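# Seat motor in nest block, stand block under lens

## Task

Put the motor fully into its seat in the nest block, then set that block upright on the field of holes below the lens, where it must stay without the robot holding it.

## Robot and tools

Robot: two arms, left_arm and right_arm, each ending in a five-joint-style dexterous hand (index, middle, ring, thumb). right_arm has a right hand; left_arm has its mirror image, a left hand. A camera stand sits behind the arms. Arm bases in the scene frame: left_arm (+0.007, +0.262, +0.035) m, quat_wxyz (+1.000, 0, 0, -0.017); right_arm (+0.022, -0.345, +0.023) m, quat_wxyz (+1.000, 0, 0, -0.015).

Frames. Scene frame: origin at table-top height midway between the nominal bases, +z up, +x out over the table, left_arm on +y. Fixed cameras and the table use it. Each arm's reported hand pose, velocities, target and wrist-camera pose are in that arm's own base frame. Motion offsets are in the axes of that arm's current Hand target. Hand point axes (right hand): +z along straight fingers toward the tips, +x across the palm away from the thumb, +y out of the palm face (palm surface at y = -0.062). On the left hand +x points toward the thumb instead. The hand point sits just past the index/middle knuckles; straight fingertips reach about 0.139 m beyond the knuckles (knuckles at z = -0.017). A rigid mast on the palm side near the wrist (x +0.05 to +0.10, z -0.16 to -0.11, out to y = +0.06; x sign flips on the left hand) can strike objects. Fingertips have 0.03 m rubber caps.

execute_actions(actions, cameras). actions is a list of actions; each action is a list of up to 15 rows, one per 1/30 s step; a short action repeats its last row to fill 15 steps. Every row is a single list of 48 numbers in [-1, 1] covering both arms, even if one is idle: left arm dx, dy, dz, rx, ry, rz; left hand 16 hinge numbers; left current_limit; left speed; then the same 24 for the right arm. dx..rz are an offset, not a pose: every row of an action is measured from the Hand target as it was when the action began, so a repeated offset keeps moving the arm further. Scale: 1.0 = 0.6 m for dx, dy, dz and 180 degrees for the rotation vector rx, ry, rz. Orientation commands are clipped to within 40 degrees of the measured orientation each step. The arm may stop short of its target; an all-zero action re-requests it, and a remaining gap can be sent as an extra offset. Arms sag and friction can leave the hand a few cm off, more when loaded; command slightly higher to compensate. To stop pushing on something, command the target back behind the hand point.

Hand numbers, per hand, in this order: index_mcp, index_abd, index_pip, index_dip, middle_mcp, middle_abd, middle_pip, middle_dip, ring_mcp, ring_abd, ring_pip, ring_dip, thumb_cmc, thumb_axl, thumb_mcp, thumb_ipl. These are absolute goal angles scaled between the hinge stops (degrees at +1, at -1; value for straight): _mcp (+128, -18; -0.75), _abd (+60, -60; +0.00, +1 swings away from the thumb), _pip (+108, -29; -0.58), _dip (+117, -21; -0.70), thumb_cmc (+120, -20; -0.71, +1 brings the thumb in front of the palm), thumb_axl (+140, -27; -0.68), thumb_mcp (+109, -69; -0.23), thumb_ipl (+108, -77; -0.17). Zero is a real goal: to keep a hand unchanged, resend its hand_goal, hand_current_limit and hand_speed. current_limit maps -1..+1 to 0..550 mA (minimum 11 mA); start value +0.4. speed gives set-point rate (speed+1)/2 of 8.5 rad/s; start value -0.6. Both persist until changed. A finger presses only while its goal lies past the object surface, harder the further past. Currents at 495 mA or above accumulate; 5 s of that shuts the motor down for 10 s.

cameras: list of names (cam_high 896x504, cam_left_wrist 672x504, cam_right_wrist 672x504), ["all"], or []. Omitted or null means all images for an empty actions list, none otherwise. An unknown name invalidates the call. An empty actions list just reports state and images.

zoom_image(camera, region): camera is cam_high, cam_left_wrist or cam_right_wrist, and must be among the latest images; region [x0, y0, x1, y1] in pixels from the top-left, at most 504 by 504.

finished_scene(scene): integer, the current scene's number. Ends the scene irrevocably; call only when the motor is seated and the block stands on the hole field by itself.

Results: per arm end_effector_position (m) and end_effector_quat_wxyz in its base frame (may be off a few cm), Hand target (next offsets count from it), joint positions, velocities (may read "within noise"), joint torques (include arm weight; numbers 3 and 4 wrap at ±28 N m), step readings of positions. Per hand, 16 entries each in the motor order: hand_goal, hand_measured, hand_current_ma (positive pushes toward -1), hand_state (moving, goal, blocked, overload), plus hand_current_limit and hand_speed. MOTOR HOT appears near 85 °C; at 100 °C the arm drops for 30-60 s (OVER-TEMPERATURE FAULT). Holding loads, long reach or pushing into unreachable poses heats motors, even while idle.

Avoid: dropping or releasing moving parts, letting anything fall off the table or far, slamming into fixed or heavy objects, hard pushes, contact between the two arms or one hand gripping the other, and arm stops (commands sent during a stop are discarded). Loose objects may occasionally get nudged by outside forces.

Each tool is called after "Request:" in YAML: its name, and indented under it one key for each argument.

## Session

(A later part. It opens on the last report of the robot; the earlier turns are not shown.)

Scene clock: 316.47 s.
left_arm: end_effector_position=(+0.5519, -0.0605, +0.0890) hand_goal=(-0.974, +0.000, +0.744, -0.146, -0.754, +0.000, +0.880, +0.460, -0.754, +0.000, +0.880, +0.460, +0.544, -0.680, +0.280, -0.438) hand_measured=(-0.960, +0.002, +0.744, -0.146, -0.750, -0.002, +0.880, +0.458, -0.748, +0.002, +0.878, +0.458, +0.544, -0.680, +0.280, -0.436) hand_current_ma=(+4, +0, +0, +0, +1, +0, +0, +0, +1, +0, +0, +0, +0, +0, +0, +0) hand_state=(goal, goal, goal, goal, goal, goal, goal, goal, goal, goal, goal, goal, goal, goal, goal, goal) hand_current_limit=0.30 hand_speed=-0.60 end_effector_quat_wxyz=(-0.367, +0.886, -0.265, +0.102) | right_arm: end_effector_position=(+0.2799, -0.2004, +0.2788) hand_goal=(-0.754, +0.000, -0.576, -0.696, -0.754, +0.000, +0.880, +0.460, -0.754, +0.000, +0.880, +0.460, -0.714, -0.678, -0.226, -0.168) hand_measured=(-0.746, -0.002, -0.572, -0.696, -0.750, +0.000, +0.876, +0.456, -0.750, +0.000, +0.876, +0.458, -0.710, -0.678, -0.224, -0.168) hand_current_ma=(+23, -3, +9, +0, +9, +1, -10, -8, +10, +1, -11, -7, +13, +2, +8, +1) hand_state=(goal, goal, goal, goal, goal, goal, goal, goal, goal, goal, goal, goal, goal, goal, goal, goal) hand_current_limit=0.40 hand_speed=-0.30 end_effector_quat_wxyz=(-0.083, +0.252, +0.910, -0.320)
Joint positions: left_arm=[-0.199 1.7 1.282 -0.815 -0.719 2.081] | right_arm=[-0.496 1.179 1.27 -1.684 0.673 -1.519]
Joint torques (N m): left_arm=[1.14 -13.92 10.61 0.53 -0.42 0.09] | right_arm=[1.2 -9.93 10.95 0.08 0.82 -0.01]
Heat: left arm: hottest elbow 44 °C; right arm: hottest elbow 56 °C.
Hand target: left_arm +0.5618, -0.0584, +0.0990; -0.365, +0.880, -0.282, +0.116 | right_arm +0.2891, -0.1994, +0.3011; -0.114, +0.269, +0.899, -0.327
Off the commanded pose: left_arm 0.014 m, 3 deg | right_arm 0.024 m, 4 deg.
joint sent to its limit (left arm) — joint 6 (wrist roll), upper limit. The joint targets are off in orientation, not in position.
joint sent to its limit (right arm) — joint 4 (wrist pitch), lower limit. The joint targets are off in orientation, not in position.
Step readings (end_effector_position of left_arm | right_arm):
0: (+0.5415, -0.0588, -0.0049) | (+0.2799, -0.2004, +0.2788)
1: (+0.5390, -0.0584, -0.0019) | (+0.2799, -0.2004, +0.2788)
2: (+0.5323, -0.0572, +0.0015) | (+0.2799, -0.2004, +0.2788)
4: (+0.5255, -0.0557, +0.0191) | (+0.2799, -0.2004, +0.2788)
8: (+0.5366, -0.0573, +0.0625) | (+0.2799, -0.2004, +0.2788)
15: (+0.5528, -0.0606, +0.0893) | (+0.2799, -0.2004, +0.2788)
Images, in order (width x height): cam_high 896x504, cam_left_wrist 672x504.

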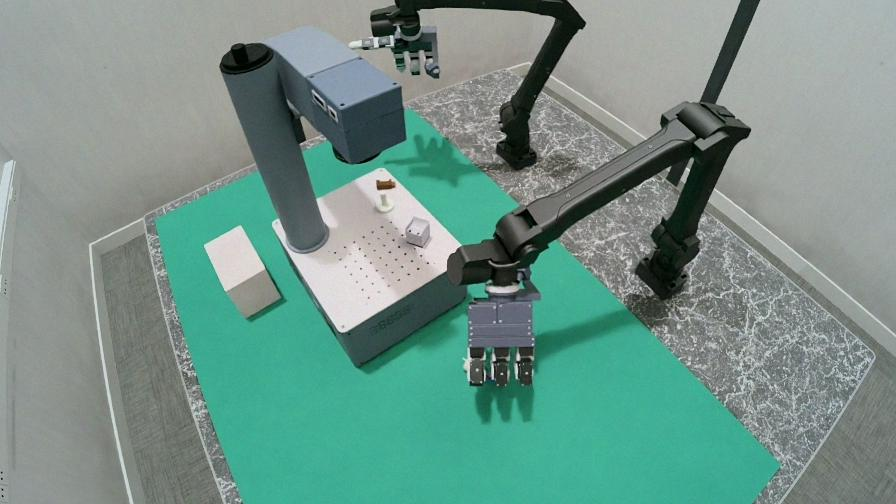

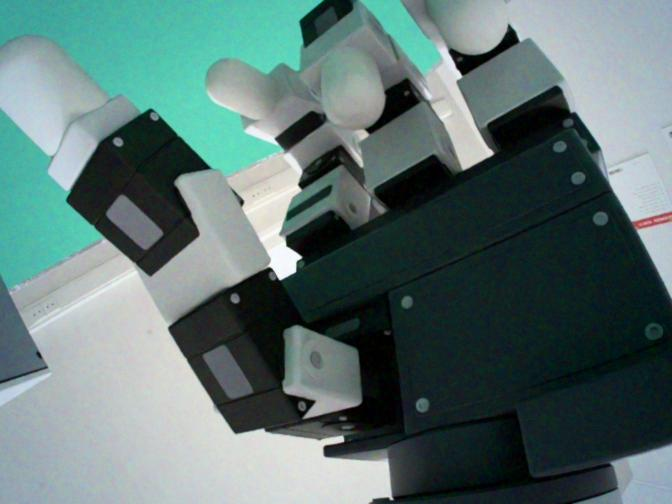

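Request:
execute_actions:
  actions:
    - [[0,0.0236,-0.1178,0,0,0,-0.973,0,0.745,-0.145,-0.754,0,0.88,0.46,-0.754,0,0.88,0.46,0.545,-0.68,0.281,-0.438,0.3,-0.6,0,0,0,0,0,0,-0.754,0,-0.576,-0.696,-0.754,0,0.88,0.46,-0.754,0,0.88,0.46,-0.714,-0.678,-0.226,-0.168,0.4,-0.3]]
  cameras: ["cam_high", "cam_left_wrist"]

Request:
zoom_image:
  camera: "cam_high"
  region: [435, 320, 505, 380]

Scene clock: 319.37 s.
left_arm: end_effector_position=(+0.5154, -0.1058, +0.1178) hand_goal=(-0.974, +0.000, +0.744, -0.146, -0.754, +0.000, +0.880, +0.460, -0.754, +0.000, +0.880, +0.460, +0.544, -0.680, +0.280, -0.438) hand_measured=(-0.964, +0.002, +0.744, -0.146, -0.750, -0.002, +0.880, +0.458, -0.750, +0.002, +0.878, +0.458, +0.544, -0.680, +0.280, -0.436) hand_current_ma=(+3, +0, +0, +0, +1, +0, +0, +0, +1, +0, +0, +0, +0, +0, +0, +0) hand_state=(goal, goal, goal, goal, goal, goal, goal, goal, goal, goal, goal, goal, goal, goal, goal, goal) hand_current_limit=0.30 hand_speed=-0.60 end_effector_quat_wxyz=(-0.364, +0.878, -0.295, +0.098) | right_arm: end_effector_position=(+0.2799, -0.2004, +0.2788) hand_goal=(-0.754, +0.000, -0.576, -0.696, -0.754, +0.000, +0.880, +0.460, -0.754, +0.000, +0.880, +0.460, -0.714, -0.678, -0.226, -0.168) hand_measured=(-0.746, -0.002, -0.572, -0.696, -0.750, +0.000, +0.876, +0.456, -0.750, +0.000, +0.876, +0.458, -0.710, -0.678, -0.224, -0.168) hand_current_ma=(+23, -3, +9, +0, +9, +1, -10, -8, +10, +1, -11, -7, +13, +2, +8, +1) hand_state=(goal, goal, goal, goal, goal, goal, goal, goal, goal, goal, goal, goal, goal, goal, goal, goal) hand_current_limit=0.40 hand_speed=-0.30 end_effector_quat_wxyz=(-0.083, +0.252, +0.910, -0.320)
Joint positions: left_arm=[-0.301 1.629 1.279 -0.952 -0.733 2.022] | right_arm=[-0.496 1.179 1.27 -1.684 0.673 -1.519]
Joint torques (N m): left_arm=[0.91 -14.39 10.96 0.4 -0.58 0.03] | right_arm=[1.2 -9.93 10.95 0.09 0.81 0]
Heat: left arm: hottest elbow 44 °C; right arm: hottest elbow 56 °C.
Hand target: left_arm +0.5270, -0.1072, +0.1389; -0.365, +0.880, -0.282, +0.116 | right_arm +0.2891, -0.1994, +0.3011; -0.114, +0.269, +0.899, -0.327
Off the commanded pose: left_arm 0.024 m, 3 deg | right_arm 0.024 m, 4 deg.
joint sent to its limit (right arm) — joint 4 (wrist pitch), lower limit. The joint targets are off in orientation, not in position.
Step readings (end_effector_position of left_arm | right_arm):
0: (+0.5519, -0.0605, +0.0890) | (+0.2799, -0.2004, +0.2788)
1: (+0.5487, -0.0624, +0.0896) | (+0.2799, -0.2004, +0.2788)
2: (+0.5411, -0.0639, +0.0908) | (+0.2799, -0.2004, +0.2788)
4: (+0.5267, -0.0777, +0.0960) | (+0.2799, -0.2004, +0.2788)
8: (+0.5154, -0.1088, +0.1125) | (+0.2799, -0.2004, +0.2788)
15: (+0.5146, -0.1089, +0.1177) | (+0.2799, -0.2004, +0.2788)
Images, in order (width x height): cam_high 896x504, cam_left_wrist 672x504.

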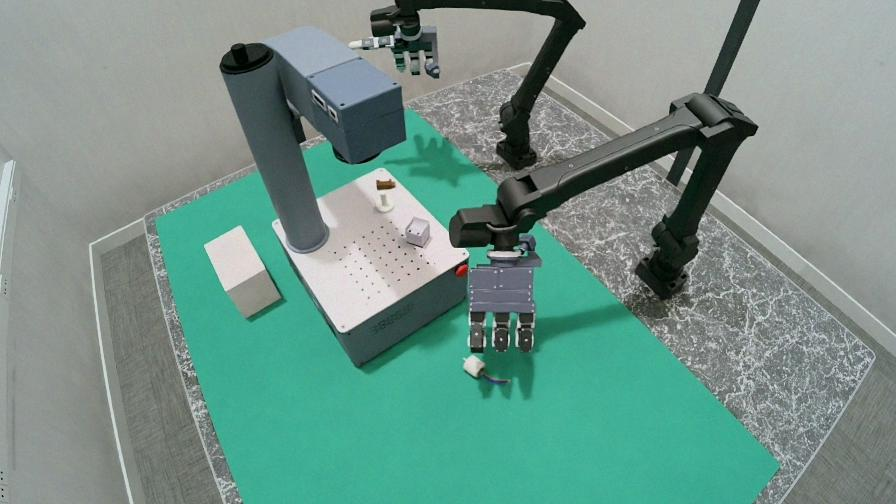

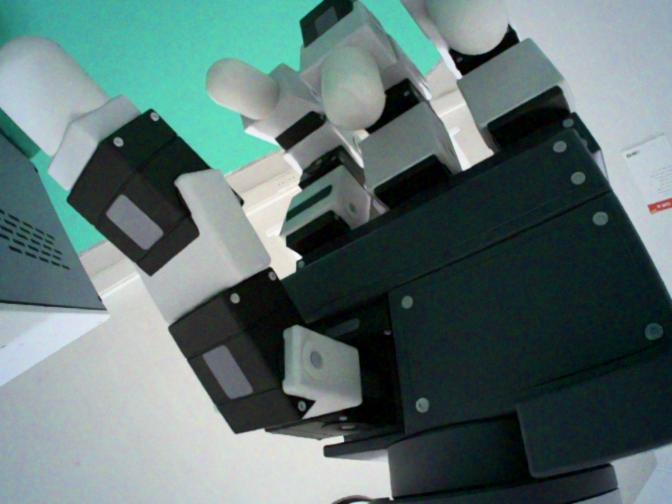

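Scaled by 7.200 from the camera's 896x504 image, which has a finer 1280x720 frame.

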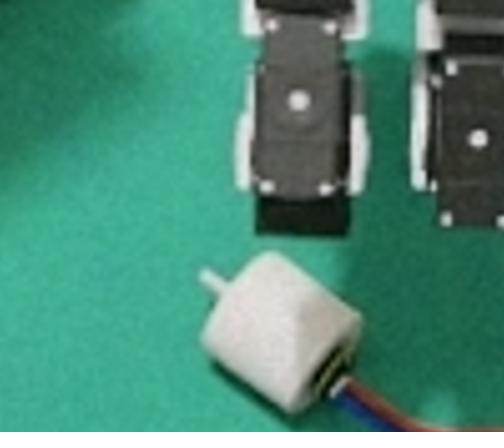

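Request:
execute_actions:
  actions:
    - [[-0.0053,-0.009,0.16,0,-0.0216,-0.0216,-0.973,0,0.745,-0.145,-0.754,0,0.88,0.46,-0.754,0,0.88,0.46,0.545,-0.68,0.281,-0.438,0.3,-0.6,0,0,0,0,0,0,-0.754,0,-0.576,-0.696,-0.754,0,0.88,0.46,-0.754,0,0.88,0.46,-0.714,-0.678,-0.226,-0.168,0.4,-0.3]]
  cameras: ["cam_left_wrist"]

Scene clock: 330.47 s.
left_arm: end_effector_position=(+0.5504, -0.0448, +0.0563) hand_goal=(-0.974, +0.000, +0.744, -0.146, -0.754, +0.000, +0.880, +0.460, -0.754, +0.000, +0.880, +0.460, +0.544, -0.680, +0.280, -0.438) hand_measured=(-0.964, +0.002, +0.744, -0.146, -0.748, -0.002, +0.880, +0.458, -0.748, +0.002, +0.878, +0.458, +0.544, -0.680, +0.280, -0.436) hand_current_ma=(+3, +0, +0, +0, +1, +0, +0, +0, +1, +0, +0, +0, +0, +0, +0, +0) hand_state=(goal, goal, goal, goal, goal, goal, goal, goal, goal, goal, goal, goal, goal, goal, goal, goal) hand_current_limit=0.30 hand_speed=-0.60 end_effector_quat_wxyz=(-0.367, +0.894, -0.247, +0.074) | right_arm: end_effector_position=(+0.2799, -0.2004, +0.2788) hand_goal=(-0.754, +0.000, -0.576, -0.696, -0.754, +0.000, +0.880, +0.460, -0.754, +0.000, +0.880, +0.460, -0.714, -0.678, -0.226, -0.168) hand_measured=(-0.746, -0.002, -0.572, -0.696, -0.750, +0.000, +0.876, +0.456, -0.750, +0.000, +0.876, +0.458, -0.710, -0.678, -0.224, -0.168) hand_current_ma=(+23, -3, +9, +0, +9, +1, -10, -8, +10, +1, -11, -7, +13, +2, +8, +1) hand_state=(goal, goal, goal, goal, goal, goal, goal, goal, goal, goal, goal, goal, goal, goal, goal, goal) hand_current_limit=0.40 hand_speed=-0.30 end_effector_quat_wxyz=(-0.083, +0.252, +0.910, -0.320)
Joint positions: left_arm=[-0.173 1.757 1.273 -0.812 -0.726 2.042] | right_arm=[-0.496 1.179 1.27 -1.684 0.673 -1.519]
Joint torques (N m): left_arm=[0.62 -15.68 9.89 1.4 -0.5 0.18] | right_arm=[1.2 -9.88 10.95 0.08 0.81 -0.01]
Heat: left arm: hottest elbow 45 °C; right arm: hottest elbow 57 °C.
Hand target: left_arm +0.5659, -0.0470, +0.0750; -0.370, +0.892, -0.240, +0.098 | right_arm +0.2891, -0.1994, +0.3011; -0.114, +0.269, +0.899, -0.327
Off the commanded pose: left_arm 0.024 m, 3 deg | right_arm 0.024 m, 4 deg.
joint sent to its limit (right arm) — joint 4 (wrist pitch), lower limit. The joint targets are off in orientation, not in position.
Step readings (end_effector_position of left_arm | right_arm):
0: (+0.5155, -0.1059, +0.1178) | (+0.2799, -0.2004, +0.2788)
1: (+0.5187, -0.1018, +0.1158) | (+0.2799, -0.2004, +0.2788)
2: (+0.5284, -0.0997, +0.1139) | (+0.2799, -0.2004, +0.2788)
4: (+0.5453, -0.0797, +0.1035) | (+0.2799, -0.2004, +0.2788)
8: (+0.5529, -0.0356, +0.0707) | (+0.2799, -0.2004, +0.2788)
15: (+0.5511, -0.0377, +0.0564) | (+0.2799, -0.2004, +0.2788)
Images, in order (width x height): cam_left_wrist 672x504.

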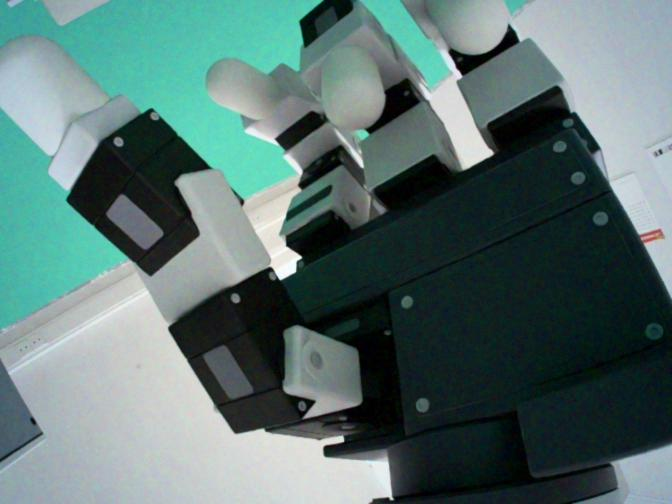

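Request:
execute_actions:
  actions:
    - [[0.014,0.0631,0.0665,0,0,0,-0.973,0,0.745,-0.145,-0.754,0,0.88,0.46,-0.754,0,0.88,0.46,0.545,-0.68,0.281,-0.438,0.3,-0.6,0,0,0,0,0,0,-0.754,0,-0.576,-0.696,-0.754,0,0.88,0.46,-0.754,0,0.88,0.46,-0.714,-0.678,-0.226,-0.168,0.4,-0.3]]
  cameras: ["cam_high","cam_left_wrist"]

Request:
zoom_image:
  camera: "cam_high"
  region: [435, 310, 535, 400]

Scene clock: 332.90 s.
left_arm: end_effector_position=(+0.5631, -0.0467, +0.0122) hand_goal=(-0.974, +0.000, +0.744, -0.146, -0.754, +0.000, +0.880, +0.460, -0.754, +0.000, +0.880, +0.460, +0.544, -0.680, +0.280, -0.438) hand_measured=(-0.964, +0.002, +0.744, -0.146, -0.748, -0.002, +0.880, +0.458, -0.748, +0.002, +0.878, +0.458, +0.546, -0.680, +0.280, -0.436) hand_current_ma=(+3, +0, +0, +0, +1, +0, +0, +0, +1, +0, +0, +0, +0, +0, +0, +0) hand_state=(goal, goal, goal, goal, goal, goal, goal, goal, goal, goal, goal, goal, goal, goal, goal, goal) hand_current_limit=0.30 hand_speed=-0.60 end_effector_quat_wxyz=(-0.369, +0.893, -0.243, +0.083) | right_arm: end_effector_position=(+0.2799, -0.2004, +0.2788) hand_goal=(-0.754, +0.000, -0.576, -0.696, -0.754, +0.000, +0.880, +0.460, -0.754, +0.000, +0.880, +0.460, -0.714, -0.678, -0.226, -0.168) hand_measured=(-0.746, -0.002, -0.572, -0.696, -0.750, +0.000, +0.876, +0.456, -0.750, +0.000, +0.876, +0.458, -0.710, -0.678, -0.224, -0.168) hand_current_ma=(+23, -3, +9, +0, +9, +1, -10, -8, +10, +1, -11, -7, +13, +2, +8, +1) hand_state=(goal, goal, goal, goal, goal, goal, goal, goal, goal, goal, goal, goal, goal, goal, goal, goal) hand_current_limit=0.40 hand_speed=-0.30 end_effector_quat_wxyz=(-0.083, +0.252, +0.910, -0.320)
Joint positions: left_arm=[-0.173 1.835 1.249 -0.69 -0.728 2.043] | right_arm=[-0.496 1.179 1.27 -1.684 0.673 -1.519]
Joint torques (N m): left_arm=[0.56 -15.56 8.69 1.46 -0.48 0.12] | right_arm=[1.26 -9.93 10.97 0.08 0.81 -0.01]
Heat: left arm: hottest elbow 45 °C; right arm: hottest elbow 57 °C.
Hand target: left_arm +0.5739, -0.0499, +0.0199; -0.370, +0.892, -0.240, +0.098 | right_arm +0.2891, -0.1994, +0.3011; -0.114, +0.269, +0.899, -0.327
Off the commanded pose: left_arm 0.014 m, 2 deg | right_arm 0.024 m, 4 deg.
joint sent to its limit (right arm) — joint 4 (wrist pitch), lower limit. The joint targets are off in orientation, not in position.
Step readings (end_effector_position of left_arm | right_arm):
0: (+0.5504, -0.0448, +0.0563) | (+0.2799, -0.2004, +0.2788)
1: (+0.5525, -0.0449, +0.0545) | (+0.2799, -0.2004, +0.2788)
2: (+0.5587, -0.0458, +0.0531) | (+0.2799, -0.2004, +0.2788)
4: (+0.5679, -0.0474, +0.0442) | (+0.2799, -0.2004, +0.2788)
8: (+0.5680, -0.0475, +0.0222) | (+0.2799, -0.2004, +0.2788)
15: (+0.5631, -0.0467, +0.0122) | (+0.2799, -0.2004, +0.2788)
Images, in order (width x height): cam_high 896x504, cam_left_wrist 672x504.

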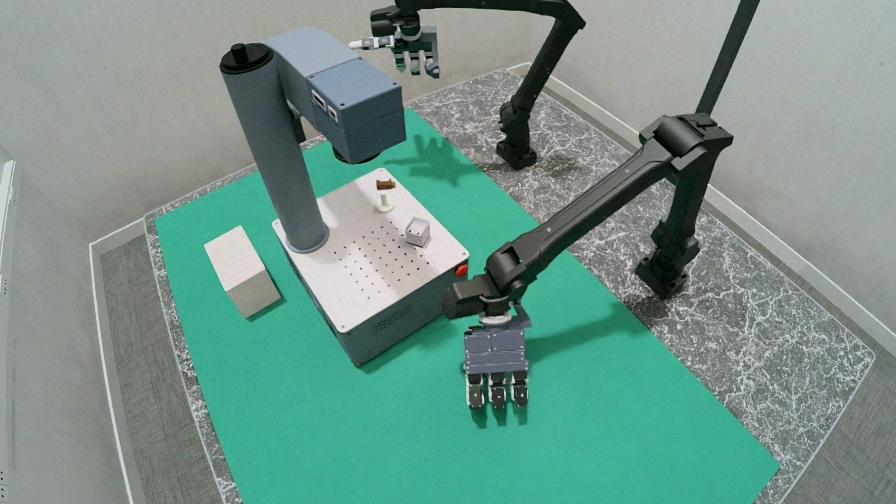

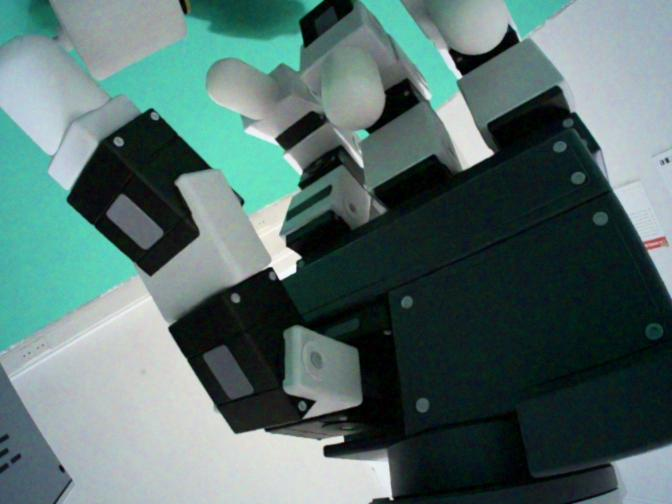

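Scaled by 5.040 from the camera's 896x504 image, which has a finer 1280x720 frame.

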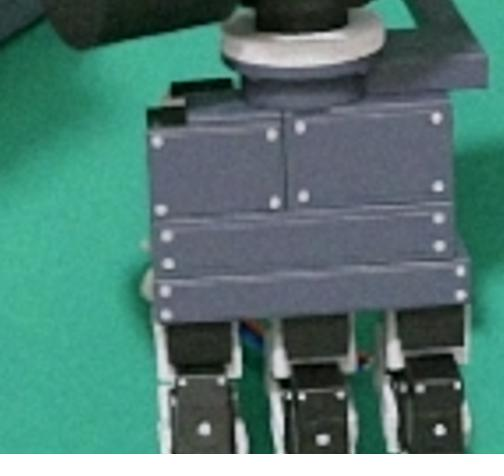

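Request:
execute_actions:
  actions:
    - [[0,0.026,0.026,0,0,0,-0.973,0,0.745,-0.145,-0.754,0,0.88,0.46,-0.754,0,0.88,0.46,0.545,-0.68,0.281,-0.438,0.3,-0.6,0,0,0,0,0,0,-0.754,0,-0.576,-0.696,-0.754,0,0.88,0.46,-0.754,0,0.88,0.46,-0.714,-0.678,-0.226,-0.168,0.4,-0.3]]
  cameras: ["cam_high","cam_left_wrist"]

Request:
zoom_image:
  camera: "cam_high"
  region: [435, 310, 535, 400]

Request:
zoom_image:
  camera: "cam_left_wrist"
  region: [0, 0, 300, 200]

Scene clock: 339.70 s.
left_arm: end_effector_position=(+0.5671, -0.0474, -0.0004) hand_goal=(-0.974, +0.000, +0.744, -0.146, -0.754, +0.000, +0.880, +0.460, -0.754, +0.000, +0.880, +0.460, +0.544, -0.680, +0.280, -0.438) hand_measured=(-0.964, +0.002, +0.744, -0.146, -0.748, -0.002, +0.880, +0.458, -0.748, +0.002, +0.878, +0.458, +0.546, -0.680, +0.280, -0.436) hand_current_ma=(+3, +0, +0, +0, +1, +0, +0, +0, +1, +0, +0, +0, +0, +0, +0, +0) hand_state=(goal, goal, goal, goal, goal, goal, goal, goal, goal, goal, goal, goal, goal, goal, goal, goal) hand_current_limit=0.30 hand_speed=-0.60 end_effector_quat_wxyz=(-0.369, +0.893, -0.240, +0.091) | right_arm: end_effector_position=(+0.2799, -0.2004, +0.2788) hand_goal=(-0.754, +0.000, -0.576, -0.696, -0.754, +0.000, +0.880, +0.460, -0.754, +0.000, +0.880, +0.460, -0.714, -0.678, -0.226, -0.168) hand_measured=(-0.746, -0.002, -0.572, -0.696, -0.750, +0.000, +0.876, +0.456, -0.750, +0.000, +0.876, +0.458, -0.710, -0.678, -0.224, -0.168) hand_current_ma=(+23, -3, +9, +0, +9, +1, -10, -8, +10, +1, -11, -7, +13, +2, +8, +1) hand_state=(goal, goal, goal, goal, goal, goal, goal, goal, goal, goal, goal, goal, goal, goal, goal, goal) hand_current_limit=0.40 hand_speed=-0.30 end_effector_quat_wxyz=(-0.083, +0.252, +0.910, -0.320)
Joint positions: left_arm=[-0.173 1.854 1.236 -0.639 -0.728 2.043] | right_arm=[-0.496 1.179 1.27 -1.684 0.673 -1.519]
Joint torques (N m): left_arm=[0.38 -14.68 8.09 1.52 -0.47 0.11] | right_arm=[1.2 -9.93 10.96 0.08 0.82 0]
Heat: left arm: hottest elbow 44 °C; right arm: hottest elbow 57 °C.
Hand target: left_arm +0.5738, -0.0498, -0.0022; -0.370, +0.892, -0.240, +0.098 | right_arm +0.2891, -0.1994, +0.3011; -0.114, +0.269, +0.899, -0.327
Off the commanded pose: left_arm 0.007 m, 1 deg | right_arm 0.024 m, 4 deg.
joint sent to its limit (right arm) — joint 4 (wrist pitch), lower limit. The joint targets are off in orientation, not in position.
Step readings (end_effector_position of left_arm | right_arm):
0: (+0.5631, -0.0467, +0.0122) | (+0.2799, -0.2004, +0.2788)
1: (+0.5637, -0.0468, +0.0116) | (+0.2799, -0.2004, +0.2788)
2: (+0.5663, -0.0473, +0.0113) | (+0.2799, -0.2004, +0.2788)
4: (+0.5690, -0.0478, +0.0083) | (+0.2799, -0.2004, +0.2788)
8: (+0.5685, -0.0477, +0.0021) | (+0.2799, -0.2004, +0.2788)
15: (+0.5671, -0.0474, -0.0004) | (+0.2799, -0.2004, +0.2788)
Images, in order (width x height): cam_high 896x504, cam_left_wrist 672x504.

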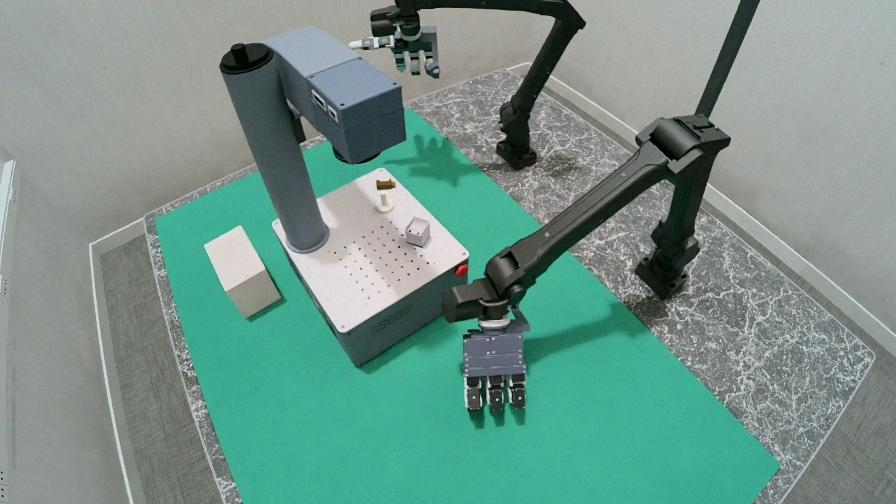

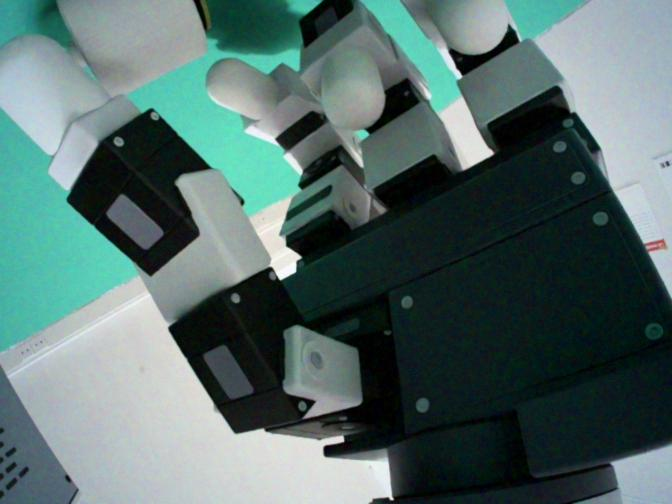

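Scaled by 5.040 from the camera's 896x504 image, which has a finer 1280x720 frame.

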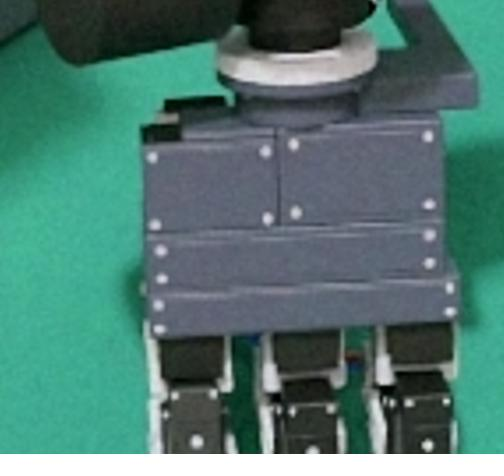

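Scaled by 1.680 from the camera's 672x504 image, which has a finer 960x720 frame.

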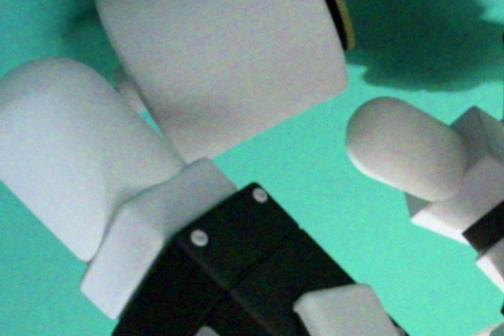

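Request:
execute_actions:
  actions:
    - [[0.004,0.019,0.019,0,0,0,-0.973,0,0.745,-0.145,-0.754,0,0.88,0.46,-0.754,0,0.88,0.46,0.545,-0.68,0.281,-0.438,0.3,-0.6,0,0,0,0,0,0,-0.754,0,-0.576,-0.696,-0.754,0,0.88,0.46,-0.754,0,0.88,0.46,-0.714,-0.678,-0.226,-0.168,0.4,-0.3]]
  cameras: ["cam_left_wrist"]

Request:
zoom_image:
  camera: "cam_left_wrist"
  region: [0, 0, 300, 200]

Scene clock: 341.93 s.
left_arm: end_effector_position=(+0.5686, -0.0477, -0.0180) hand_goal=(-0.974, +0.000, +0.744, -0.146, -0.754, +0.000, +0.880, +0.460, -0.754, +0.000, +0.880, +0.460, +0.544, -0.680, +0.280, -0.438) hand_measured=(-0.964, +0.002, +0.744, -0.146, -0.748, -0.002, +0.880, +0.458, -0.748, +0.002, +0.878, +0.458, +0.546, -0.680, +0.280, -0.436) hand_current_ma=(+3, +0, +0, +0, +1, +0, +0, +0, +1, +0, +0, +0, +0, +0, +0, +0) hand_state=(goal, goal, goal, goal, goal, goal, goal, goal, goal, goal, goal, goal, goal, goal, goal, goal) hand_current_limit=0.30 hand_speed=-0.60 end_effector_quat_wxyz=(-0.369, +0.893, -0.241, +0.090) | right_arm: end_effector_position=(+0.2799, -0.2004, +0.2788) hand_goal=(-0.754, +0.000, -0.576, -0.696, -0.754, +0.000, +0.880, +0.460, -0.754, +0.000, +0.880, +0.460, -0.714, -0.678, -0.226, -0.168) hand_measured=(-0.746, -0.002, -0.572, -0.696, -0.750, +0.000, +0.876, +0.456, -0.750, +0.000, +0.876, +0.458, -0.710, -0.678, -0.224, -0.168) hand_current_ma=(+23, -3, +9, +0, +9, +1, -10, -8, +10, +1, -11, -7, +13, +2, +8, +1) hand_state=(goal, goal, goal, goal, goal, goal, goal, goal, goal, goal, goal, goal, goal, goal, goal, goal) hand_current_limit=0.40 hand_speed=-0.30 end_effector_quat_wxyz=(-0.083, +0.252, +0.910, -0.320)
Joint positions: left_arm=[-0.173 1.887 1.23 -0.606 -0.728 2.043] | right_arm=[-0.496 1.179 1.27 -1.684 0.673 -1.519]
Joint torques (N m): left_arm=[0.44 -15.03 7.94 1.54 -0.48 0.1] | right_arm=[1.26 -9.93 10.95 0.09 0.81 -0.01]
Heat: left arm: hottest elbow 44 °C; right arm: hottest elbow 57 °C.
Hand target: left_arm +0.5758, -0.0510, -0.0183; -0.370, +0.892, -0.240, +0.098 | right_arm +0.2891, -0.1994, +0.3011; -0.114, +0.269, +0.899, -0.327
Off the commanded pose: left_arm 0.008 m, 1 deg | right_arm 0.024 m, 4 deg.
joint sent to its limit (right arm) — joint 4 (wrist pitch), lower limit. The joint targets are off in orientation, not in position.
Step readings (end_effector_position of left_arm | right_arm):
0: (+0.5671, -0.0474, -0.0004) | (+0.2799, -0.2004, +0.2788)
1: (+0.5676, -0.0475, -0.0011) | (+0.2799, -0.2004, +0.2788)
2: (+0.5699, -0.0479, -0.0018) | (+0.2799, -0.2004, +0.2788)
4: (+0.5723, -0.0483, -0.0054) | (+0.2799, -0.2004, +0.2788)
8: (+0.5708, -0.0481, -0.0146) | (+0.2799, -0.2004, +0.2788)
15: (+0.5686, -0.0477, -0.0180) | (+0.2799, -0.2004, +0.2788)
Images, in order (width x height): cam_left_wrist 672x504.

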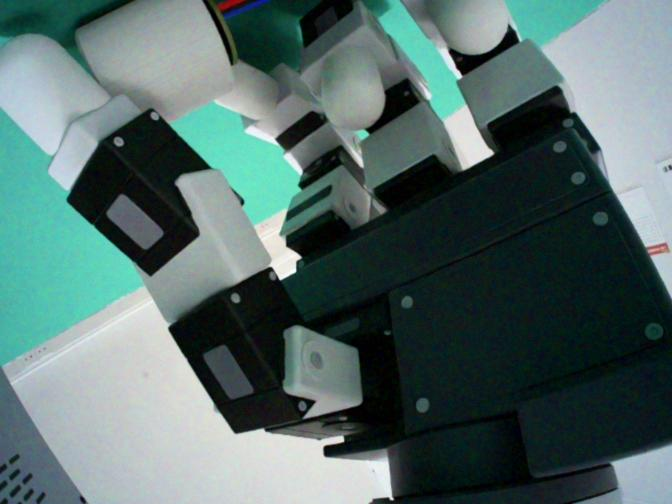

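Scaled by 1.680 from the camera's 672x504 image, which has a finer 960x720 frame.

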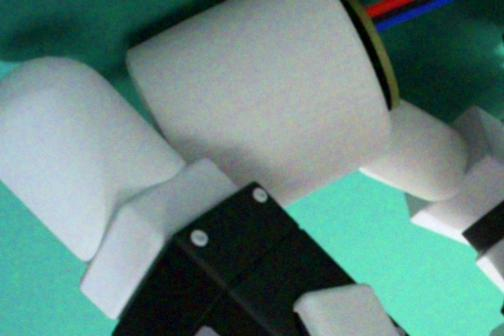

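Request:
execute_actions:
  actions:
    - [[0,0.0118,-0.0118,0,0,0,-0.973,0,0.745,-0.145,-0.754,0,0.88,0.46,-0.754,0,0.88,0.46,0.545,-0.68,0.281,-0.438,0.3,-0.6,0,0,0,0,0,0,-0.754,0,-0.576,-0.696,-0.754,0,0.88,0.46,-0.754,0,0.88,0.46,-0.714,-0.678,-0.226,-0.168,0.4,-0.3]]
  cameras: ["cam_left_wrist"]

Request:
zoom_image:
  camera: "cam_left_wrist"
  region: [0, 0, 300, 200]

Scene clock: 345.00 s.
left_arm: end_effector_position=(+0.5663, -0.0574, -0.0195) hand_goal=(-0.974, +0.000, +0.744, -0.146, -0.754, +0.000, +0.880, +0.460, -0.754, +0.000, +0.880, +0.460, +0.544, -0.680, +0.280, -0.438) hand_measured=(-0.964, +0.002, +0.744, -0.146, -0.748, -0.002, +0.880, +0.458, -0.748, +0.002, +0.878, +0.458, +0.546, -0.680, +0.280, -0.436) hand_current_ma=(+3, +0, +0, +0, +1, +0, +0, +0, +1, +0, +0, +0, +0, +0, +0, +0) hand_state=(goal, goal, goal, goal, goal, goal, goal, goal, goal, goal, goal, goal, goal, goal, goal, goal) hand_current_limit=0.30 hand_speed=-0.60 end_effector_quat_wxyz=(-0.369, +0.892, -0.244, +0.093) | right_arm: end_effector_position=(+0.2799, -0.2004, +0.2788) hand_goal=(-0.754, +0.000, -0.576, -0.696, -0.754, +0.000, +0.880, +0.460, -0.754, +0.000, +0.880, +0.460, -0.714, -0.678, -0.226, -0.168) hand_measured=(-0.746, -0.002, -0.572, -0.696, -0.750, +0.000, +0.876, +0.456, -0.750, +0.000, +0.876, +0.458, -0.710, -0.678, -0.224, -0.168) hand_current_ma=(+23, -3, +9, +0, +9, +1, -10, -8, +10, +1, -11, -7, +13, +2, +8, +1) hand_state=(goal, goal, goal, goal, goal, goal, goal, goal, goal, goal, goal, goal, goal, goal, goal, goal) hand_current_limit=0.40 hand_speed=-0.30 end_effector_quat_wxyz=(-0.083, +0.252, +0.910, -0.320)
Joint positions: left_arm=[-0.191 1.887 1.225 -0.606 -0.731 2.031] | right_arm=[-0.496 1.179 1.27 -1.684 0.673 -1.519]
Joint torques (N m): left_arm=[0.32 -15.21 7.76 1.09 -0.57 0] | right_arm=[1.32 -9.93 10.96 0.08 0.82 -0.01]
Heat: left arm: hottest elbow 44 °C; right arm: hottest elbow 57 °C.
Hand target: left_arm +0.5708, -0.0597, -0.0183; -0.370, +0.892, -0.240, +0.098 | right_arm +0.2891, -0.1994, +0.3011; -0.114, +0.269, +0.899, -0.327
Off the commanded pose: left_arm 0.005 m, 1 deg | right_arm 0.024 m, 4 deg.
joint sent to its limit (right arm) — joint 4 (wrist pitch), lower limit. The joint targets are off in orientation, not in position.
Step readings (end_effector_position of left_arm | right_arm):
0: (+0.5686, -0.0477, -0.0180) | (+0.2799, -0.2004, +0.2788)
1: (+0.5685, -0.0484, -0.0181) | (+0.2799, -0.2004, +0.2788)
2: (+0.5684, -0.0492, -0.0181) | (+0.2799, -0.2004, +0.2788)
4: (+0.5673, -0.0514, -0.0188) | (+0.2799, -0.2004, +0.2788)
8: (+0.5663, -0.0552, -0.0195) | (+0.2799, -0.2004, +0.2788)
15: (+0.5663, -0.0574, -0.0195) | (+0.2799, -0.2004, +0.2788)
Images, in order (width x height): cam_left_wrist 672x504.

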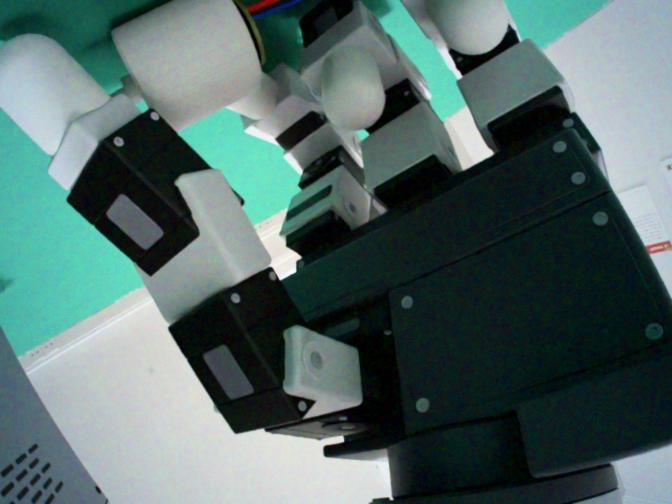

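Scaled by 1.680 from the camera's 672x504 image, which has a finer 960x720 frame.

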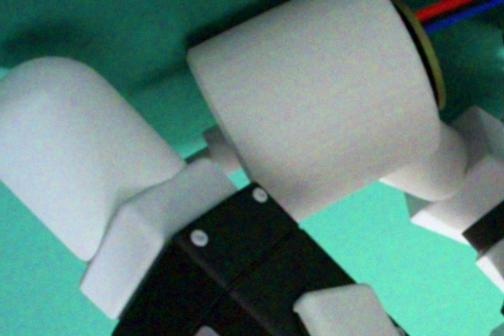

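Request:
execute_actions:
  actions:
    - [[-0.0133,0,0,0,0,0,-0.973,0,0.745,-0.145,-0.754,0,0.88,0.46,-0.754,0,0.88,0.46,0.545,-0.68,0.281,-0.438,0.3,-0.6,0,0,0,0,0,0,-0.754,0,-0.576,-0.696,-0.754,0,0.88,0.46,-0.754,0,0.88,0.46,-0.714,-0.678,-0.226,-0.168,0.4,-0.3]]
  cameras: ["cam_left_wrist"]

Request:
zoom_image:
  camera: "cam_left_wrist"
  region: [0, 0, 300, 200]

Scene clock: 348.60 s.
left_arm: end_effector_position=(+0.5631, -0.0564, -0.0229) hand_goal=(-0.974, +0.000, +0.744, -0.146, -0.754, +0.000, +0.880, +0.460, -0.754, +0.000, +0.880, +0.460, +0.544, -0.680, +0.280, -0.438) hand_measured=(-0.964, +0.002, +0.744, -0.146, -0.754, -0.006, +0.888, +0.458, -0.748, +0.002, +0.878, +0.458, +0.546, -0.680, +0.280, -0.436) hand_current_ma=(+3, +0, +0, +0, +0, -1, +2, +0, +1, +0, +0, +0, +0, +0, +0, +0) hand_state=(goal, goal, goal, goal, goal, goal, goal, goal, goal, goal, goal, goal, goal, goal, goal, goal) hand_current_limit=0.30 hand_speed=-0.60 end_effector_quat_wxyz=(-0.370, +0.892, -0.243, +0.092) | right_arm: end_effector_position=(+0.2799, -0.2004, +0.2788) hand_goal=(-0.754, +0.000, -0.576, -0.696, -0.754, +0.000, +0.880, +0.460, -0.754, +0.000, +0.880, +0.460, -0.714, -0.678, -0.226, -0.168) hand_measured=(-0.746, -0.002, -0.572, -0.696, -0.750, +0.000, +0.876, +0.456, -0.750, +0.000, +0.876, +0.458, -0.710, -0.678, -0.224, -0.168) hand_current_ma=(+23, -3, +9, +0, +9, +1, -10, -8, +10, +1, -11, -7, +13, +2, +8, +1) hand_state=(goal, goal, goal, goal, goal, goal, goal, goal, goal, goal, goal, goal, goal, goal, goal, goal) hand_current_limit=0.40 hand_speed=-0.30 end_effector_quat_wxyz=(-0.083, +0.252, +0.910, -0.320)
Joint positions: left_arm=[-0.191 1.886 1.212 -0.594 -0.733 2.029] | right_arm=[-0.496 1.179 1.27 -1.684 0.673 -1.519]
Joint torques (N m): left_arm=[0.73 -16.38 6.72 1.2 -0.45 0.07] | right_arm=[1.26 -9.88 10.96 0.09 0.81 -0.01]
Heat: left arm: hottest elbow 44 °C; right arm: hottest elbow 57 °C.
Hand target: left_arm +0.5640, -0.0555, -0.0183; -0.370, +0.892, -0.240, +0.098 | right_arm +0.2891, -0.1994, +0.3011; -0.114, +0.269, +0.899, -0.327
Off the commanded pose: left_arm 0.005 m, 1 deg | right_arm 0.024 m, 4 deg.
joint sent to its limit (right arm) — joint 4 (wrist pitch), lower limit. The joint targets are off in orientation, not in position.
Step readings (end_effector_position of left_arm | right_arm):
0: (+0.5663, -0.0574, -0.0195) | (+0.2799, -0.2004, +0.2788)
1: (+0.5656, -0.0573, -0.0202) | (+0.2799, -0.2004, +0.2788)
2: (+0.5643, -0.0570, -0.0214) | (+0.2799, -0.2004, +0.2788)
4: (+0.5633, -0.0564, -0.0229) | (+0.2799, -0.2004, +0.2788)
8: (+0.5631, -0.0564, -0.0229) | (+0.2799, -0.2004, +0.2788)
15: (+0.5631, -0.0564, -0.0229) | (+0.2799, -0.2004, +0.2788)
Images, in order (width x height): cam_left_wrist 672x504.

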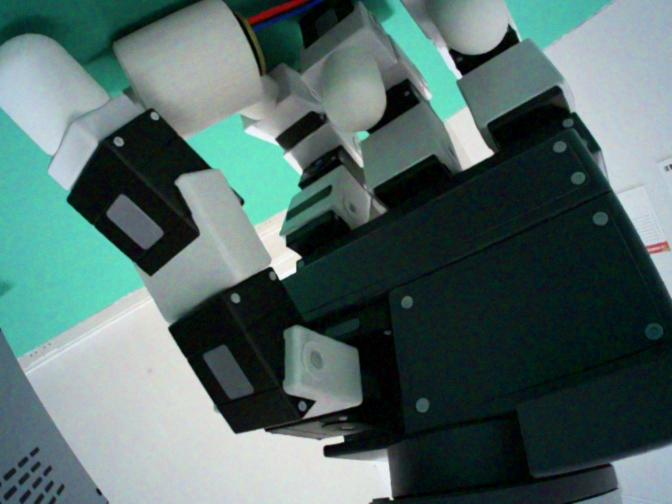

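Scaled by 1.680 from the camera's 672x504 image, which has a finer 960x720 frame.

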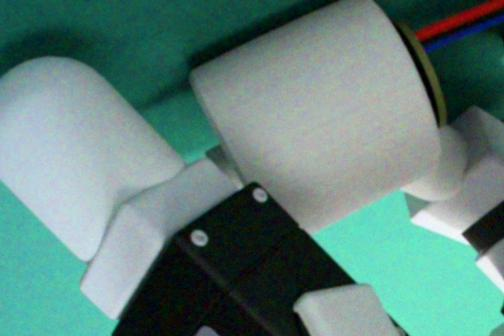

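Request:
execute_actions:
  actions:
    - [[0,-0.011,-0.011,0,0,0,-0.973,0,0.745,-0.145,-0.754,0,0.88,0.46,-0.754,0,0.88,0.46,0.545,-0.68,0.281,-0.438,0.3,-0.6,0,0,0,0,0,0,-0.754,0,-0.576,-0.696,-0.754,0,0.88,0.46,-0.754,0,0.88,0.46,-0.714,-0.678,-0.226,-0.168,0.4,-0.3]]
    - [[0,0,0,0,0,0,-0.84,0,0.745,-0.145,-0.754,0,0.88,0.46,-0.754,0,0.88,0.46,0.545,-0.68,0.281,-0.2,0.3,-0.7,0,0,0,0,0,0,-0.754,0,-0.576,-0.696,-0.754,0,0.88,0.46,-0.754,0,0.88,0.46,-0.714,-0.678,-0.226,-0.168,0.4,-0.3]]
    - [[0,0,0,0,0,0,-0.74,0,0.745,-0.145,-0.754,0,0.88,0.46,-0.754,0,0.88,0.46,0.545,-0.68,0.281,-0.09,0.3,-0.85,0,0,0,0,0,0,-0.754,0,-0.576,-0.696,-0.754,0,0.88,0.46,-0.754,0,0.88,0.46,-0.714,-0.678,-0.226,-0.168,0.4,-0.3]]
  cameras: ["cam_left_wrist"]

Request:
zoom_image:
  camera: "cam_left_wrist"
  region: [0, 0, 300, 200]

Scene clock: 352.60 s.
left_arm: end_effector_position=(+0.5638, -0.0565, -0.0210) hand_goal=(-0.740, +0.000, +0.744, -0.146, -0.754, +0.000, +0.880, +0.460, -0.754, +0.000, +0.880, +0.460, +0.544, -0.680, +0.280, -0.090) hand_measured=(-0.836, -0.002, +0.724, -0.150, -0.752, -0.004, +0.880, +0.458, -0.748, +0.002, +0.878, +0.458, +0.542, -0.680, +0.236, -0.134) hand_current_ma=(-174, +0, -8, +0, +0, +0, +0, +0, +1, +0, +0, +0, +0, +0, -62, -63) hand_state=(blocked, goal, blocked, goal, goal, goal, goal, goal, goal, goal, goal, goal, goal, goal, blocked, blocked) hand_current_limit=0.30 hand_speed=-0.85 end_effector_quat_wxyz=(-0.371, +0.892, -0.242, +0.094) | right_arm: end_effector_position=(+0.2799, -0.2004, +0.2788) hand_goal=(-0.754, +0.000, -0.576, -0.696, -0.754, +0.000, +0.880, +0.460, -0.754, +0.000, +0.880, +0.460, -0.714, -0.678, -0.226, -0.168) hand_measured=(-0.746, -0.002, -0.572, -0.696, -0.750, +0.000, +0.876, +0.456, -0.750, +0.000, +0.876, +0.458, -0.710, -0.678, -0.224, -0.168) hand_current_ma=(+23, -3, +9, +0, +9, +1, -10, -8, +10, +1, -11, -7, +13, +2, +8, +1) hand_state=(goal, goal, goal, goal, goal, goal, goal, goal, goal, goal, goal, goal, goal, goal, goal, goal) hand_current_limit=0.40 hand_speed=-0.30 end_effector_quat_wxyz=(-0.083, +0.252, +0.910, -0.320)
Joint positions: left_arm=[-0.192 1.883 1.212 -0.594 -0.734 2.027] | right_arm=[-0.496 1.179 1.27 -1.684 0.673 -1.519]
Joint torques (N m): left_arm=[0.79 -17.26 7.27 0.42 -0.41 0.09] | right_arm=[1.26 -9.88 10.95 0.09 0.82 0]
Heat: left arm: hottest elbow 43 °C; right arm: hottest elbow 57 °C.
Hand target: left_arm +0.5640, -0.0556, -0.0090; -0.370, +0.892, -0.240, +0.098 | right_arm +0.2891, -0.1994, +0.3011; -0.114, +0.269, +0.899, -0.327
Off the commanded pose: left_arm 0.012 m, 1 deg | right_arm 0.024 m, 4 deg.
joint sent to its limit (right arm) — joint 4 (wrist pitch), lower limit. The joint targets are off in orientation, not in position.
Step readings (end_effector_position of left_arm | right_arm):
0: (+0.5631, -0.0564, -0.0229) | (+0.2799, -0.2004, +0.2788)
1: (+0.5632, -0.0564, -0.0227) | (+0.2799, -0.2004, +0.2788)
2: (+0.5633, -0.0564, -0.0225) | (+0.2799, -0.2004, +0.2788)
4: (+0.5633, -0.0564, -0.0223) | (+0.2799, -0.2004, +0.2788)
8: (+0.5633, -0.0564, -0.0223) | (+0.2799, -0.2004, +0.2788)
15: (+0.5633, -0.0564, -0.0223) | (+0.2799, -0.2004, +0.2788)
16: (+0.5633, -0.0564, -0.0223) | (+0.2799, -0.2004, +0.2788)
17: (+0.5633, -0.0564, -0.0223) | (+0.2799, -0.2004, +0.2788)
19: (+0.5633, -0.0564, -0.0223) | (+0.2799, -0.2004, +0.2788)
23: (+0.5635, -0.0562, -0.0218) | (+0.2799, -0.2004, +0.2788)
30: (+0.5636, -0.0566, -0.0214) | (+0.2799, -0.2004, +0.2788)
31: (+0.5636, -0.0566, -0.0214) | (+0.2799, -0.2004, +0.2788)
32: (+0.5636, -0.0566, -0.0214) | (+0.2799, -0.2004, +0.2788)
34: (+0.5636, -0.0566, -0.0214) | (+0.2799, -0.2004, +0.2788)
38: (+0.5638, -0.0565, -0.0210) | (+0.2799, -0.2004, +0.2788)
45: (+0.5638, -0.0565, -0.0210) | (+0.2799, -0.2004, +0.2788)
Images, in order (width x height): cam_left_wrist 672x504.

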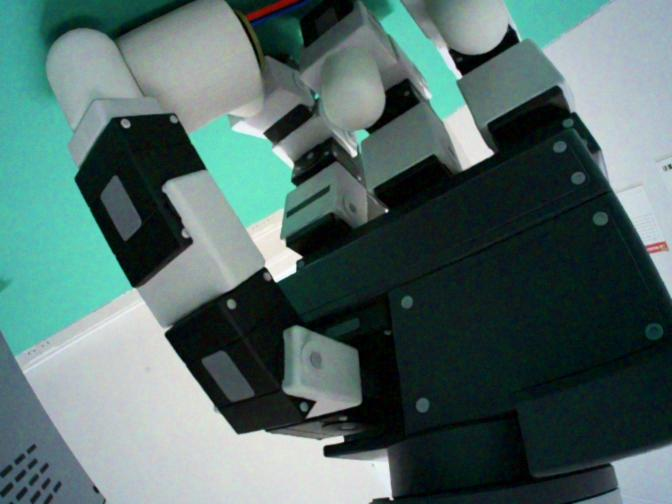

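Scaled by 1.680 from the camera's 672x504 image, which has a finer 960x720 frame.

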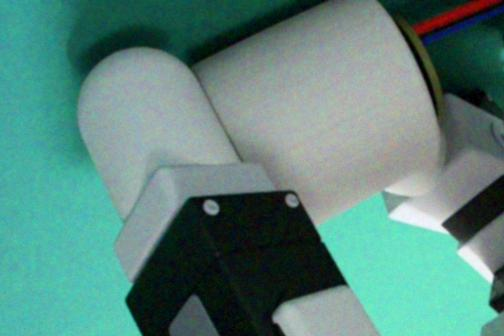

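Request:
execute_actions:
  actions:
    - [[0,0,0,0,0,0,-0.66,0,0.745,-0.145,-0.754,0,0.88,0.46,-0.754,0,0.88,0.46,0.545,-0.68,0.3,-0.02,0.45,-0.85,0,0,0,0,0,0,-0.754,0,-0.576,-0.696,-0.754,0,0.88,0.46,-0.754,0,0.88,0.46,-0.714,-0.678,-0.226,-0.168,0.4,-0.3]]
  cameras: ["cam_left_wrist"]

Request:
zoom_image:
  camera: "cam_left_wrist"
  region: [0, 0, 300, 200]

Scene clock: 355.10 s.
left_arm: end_effector_position=(+0.5645, -0.0561, -0.0195) hand_goal=(-0.660, +0.000, +0.744, -0.146, -0.754, +0.000, +0.880, +0.460, -0.754, +0.000, +0.880, +0.460, +0.544, -0.680, +0.300, -0.020) hand_measured=(-0.782, -0.006, +0.718, -0.150, -0.752, -0.004, +0.880, +0.458, -0.748, +0.002, +0.878, +0.458, +0.542, -0.678, +0.238, -0.070) hand_current_ma=(-273, -1, -14, -1, +0, +0, +0, +0, +1, +0, +0, +0, +0, +0, -115, -82) hand_state=(blocked, goal, blocked, goal, goal, goal, goal, goal, goal, goal, goal, goal, goal, goal, blocked, blocked) hand_current_limit=0.45 hand_speed=-0.85 end_effector_quat_wxyz=(-0.372, +0.892, -0.239, +0.096) | right_arm: end_effector_position=(+0.2799, -0.2004, +0.2788) hand_goal=(-0.754, +0.000, -0.576, -0.696, -0.754, +0.000, +0.880, +0.460, -0.754, +0.000, +0.880, +0.460, -0.714, -0.678, -0.226, -0.168) hand_measured=(-0.746, -0.002, -0.572, -0.696, -0.750, +0.000, +0.876, +0.456, -0.750, +0.000, +0.876, +0.458, -0.710, -0.678, -0.224, -0.168) hand_current_ma=(+23, -3, +9, +0, +9, +1, -10, -8, +10, +1, -11, -7, +13, +2, +8, +1) hand_state=(goal, goal, goal, goal, goal, goal, goal, goal, goal, goal, goal, goal, goal, goal, goal, goal) hand_current_limit=0.40 hand_speed=-0.30 end_effector_quat_wxyz=(-0.083, +0.252, +0.910, -0.320)
Joint positions: left_arm=[-0.192 1.88 1.212 -0.594 -0.738 2.024] | right_arm=[-0.496 1.179 1.27 -1.684 0.673 -1.519]
Joint torques (N m): left_arm=[0.91 -17.2 7.3 0.38 -0.29 0.12] | right_arm=[1.26 -9.99 10.95 0.09 0.81 0]
Heat: left arm: hottest elbow 43 °C; right arm: hottest elbow 57 °C.
Hand target: left_arm +0.5640, -0.0556, -0.0090; -0.370, +0.892, -0.240, +0.098 | right_arm +0.2891, -0.1994, +0.3011; -0.114, +0.269, +0.899, -0.327
Off the commanded pose: left_arm 0.011 m, 0 deg | right_arm 0.024 m, 4 deg.
joint sent to its limit (right arm) — joint 4 (wrist pitch), lower limit. The joint targets are off in orientation, not in position.
Step readings (end_effector_position of left_arm | right_arm):
0: (+0.5638, -0.0565, -0.0210) | (+0.2799, -0.2004, +0.2788)
1: (+0.5638, -0.0565, -0.0210) | (+0.2799, -0.2004, +0.2788)
2: (+0.5638, -0.0565, -0.0210) | (+0.2799, -0.2004, +0.2788)
4: (+0.5640, -0.0562, -0.0206) | (+0.2799, -0.2004, +0.2788)
8: (+0.5644, -0.0561, -0.0195) | (+0.2799, -0.2004, +0.2788)
15: (+0.5645, -0.0561, -0.0195) | (+0.2799, -0.2004, +0.2788)
Images, in order (width x height): cam_left_wrist 672x504.

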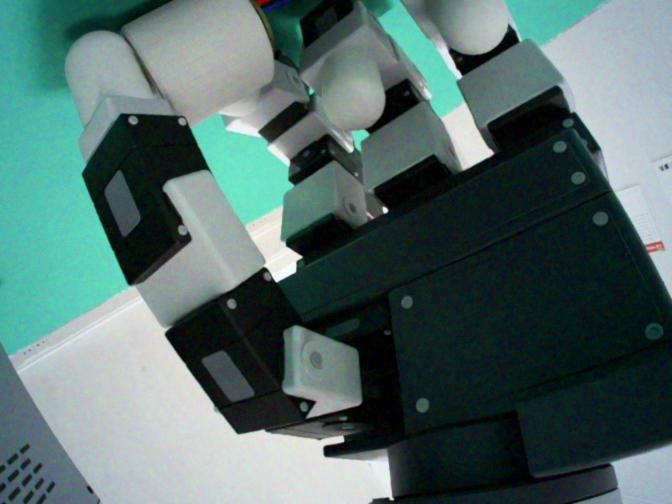

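Scaled by 1.680 from the camera's 672x504 image, which has a finer 960x720 frame.

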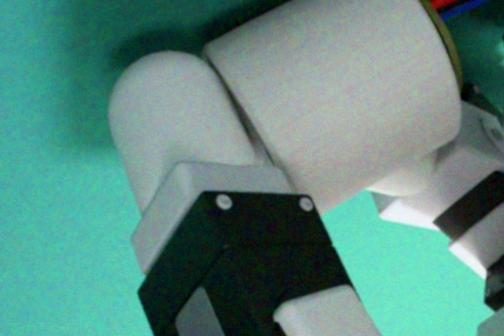

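Request:
execute_actions:
  actions:
    - [[0,0,0,0,0,0,-0.973,0,0.745,-0.145,-0.754,0,0.88,0.46,-0.754,0,0.88,0.46,0.545,-0.68,0.281,-0.438,0.3,-0.6,0,0,0,0,0,0,-0.754,0,-0.576,-0.696,-0.754,0,0.88,0.46,-0.754,0,0.88,0.46,-0.714,-0.678,-0.226,-0.168,0.4,-0.3]]
    - [[-0.023,-0.008,-0.008,0,0,0,-0.973,0,0.745,-0.145,-0.754,0,0.88,0.46,-0.754,0,0.88,0.46,0.545,-0.68,0.281,-0.438,0.3,-0.6,0,0,0,0,0,0,-0.754,0,-0.576,-0.696,-0.754,0,0.88,0.46,-0.754,0,0.88,0.46,-0.714,-0.678,-0.226,-0.168,0.4,-0.3]]
  cameras: ["cam_left_wrist"]

Request:
zoom_image:
  camera: "cam_left_wrist"
  region: [0, 0, 300, 200]

Scene clock: 361.03 s.
left_arm: end_effector_position=(+0.5454, -0.0507, -0.0202) hand_goal=(-0.974, +0.000, +0.744, -0.146, -0.754, +0.000, +0.880, +0.460, -0.754, +0.000, +0.880, +0.460, +0.544, -0.680, +0.280, -0.438) hand_measured=(-0.962, -0.002, +0.738, -0.150, -0.752, -0.004, +0.880, +0.458, -0.748, +0.002, +0.878, +0.458, +0.542, -0.680, +0.278, -0.434) hand_current_ma=(+4, +0, -1, +0, +0, +0, +0, +0, +1, +0, +0, +0, +0, +0, +0, +0) hand_state=(goal, goal, goal, goal, goal, goal, goal, goal, goal, goal, goal, goal, goal, goal, goal, goal) hand_current_limit=0.30 hand_speed=-0.60 end_effector_quat_wxyz=(-0.369, +0.892, -0.245, +0.085) | right_arm: end_effector_position=(+0.2799, -0.2004, +0.2788) hand_goal=(-0.754, +0.000, -0.576, -0.696, -0.754, +0.000, +0.880, +0.460, -0.754, +0.000, +0.880, +0.460, -0.714, -0.678, -0.226, -0.168) hand_measured=(-0.746, -0.002, -0.572, -0.696, -0.750, +0.000, +0.876, +0.456, -0.750, +0.000, +0.876, +0.458, -0.710, -0.678, -0.224, -0.168) hand_current_ma=(+23, -3, +9, +0, +9, +1, -10, -8, +10, +1, -11, -7, +13, +2, +8, +1) hand_state=(goal, goal, goal, goal, goal, goal, goal, goal, goal, goal, goal, goal, goal, goal, goal, goal) hand_current_limit=0.40 hand_speed=-0.30 end_effector_quat_wxyz=(-0.083, +0.252, +0.910, -0.320)
Joint positions: left_arm=[-0.187 1.85 1.166 -0.596 -0.732 2.032] | right_arm=[-0.496 1.179 1.27 -1.684 0.673 -1.519]
Joint torques (N m): left_arm=[1.08 -17.08 7.71 0.66 -0.42 0.15] | right_arm=[1.2 -9.93 10.95 0.08 0.81 -0.01]
Heat: left arm: hottest elbow 43 °C; right arm: hottest elbow 57 °C.
Hand target: left_arm +0.5520, -0.0487, -0.0021; -0.370, +0.892, -0.240, +0.098 | right_arm +0.2891, -0.1994, +0.3011; -0.114, +0.269, +0.899, -0.327
Off the commanded pose: left_arm 0.019 m, 2 deg | right_arm 0.024 m, 4 deg.
joint sent to its limit (right arm) — joint 4 (wrist pitch), lower limit. The joint targets are off in orientation, not in position.
Step readings (end_effector_position of left_arm | right_arm):
0: (+0.5645, -0.0561, -0.0195) | (+0.2799, -0.2004, +0.2788)
1: (+0.5645, -0.0561, -0.0195) | (+0.2799, -0.2004, +0.2788)
2: (+0.5645, -0.0561, -0.0195) | (+0.2799, -0.2004, +0.2788)
4: (+0.5644, -0.0564, -0.0196) | (+0.2799, -0.2004, +0.2788)
8: (+0.5621, -0.0564, -0.0212) | (+0.2799, -0.2004, +0.2788)
15: (+0.5614, -0.0563, -0.0217) | (+0.2799, -0.2004, +0.2788)
16: (+0.5600, -0.0558, -0.0221) | (+0.2799, -0.2004, +0.2788)
17: (+0.5575, -0.0553, -0.0219) | (+0.2799, -0.2004, +0.2788)
19: (+0.5504, -0.0535, -0.0211) | (+0.2799, -0.2004, +0.2788)
23: (+0.5457, -0.0509, -0.0202) | (+0.2799, -0.2004, +0.2788)
30: (+0.5455, -0.0507, -0.0202) | (+0.2799, -0.2004, +0.2788)
Images, in order (width x height): cam_left_wrist 672x504.

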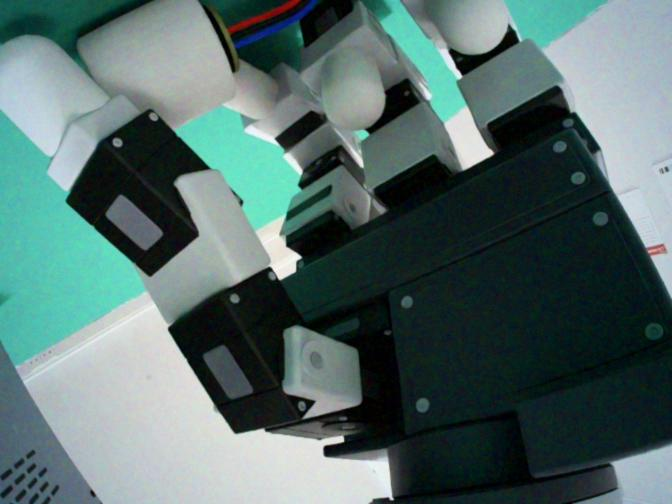

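Scaled by 1.680 from the camera's 672x504 image, which has a finer 960x720 frame.

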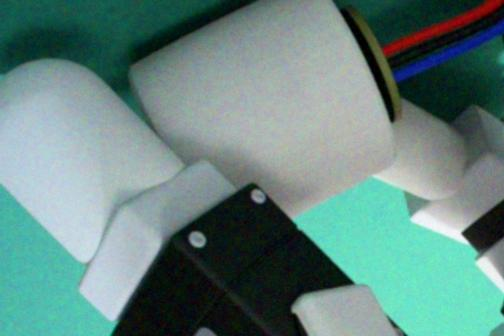

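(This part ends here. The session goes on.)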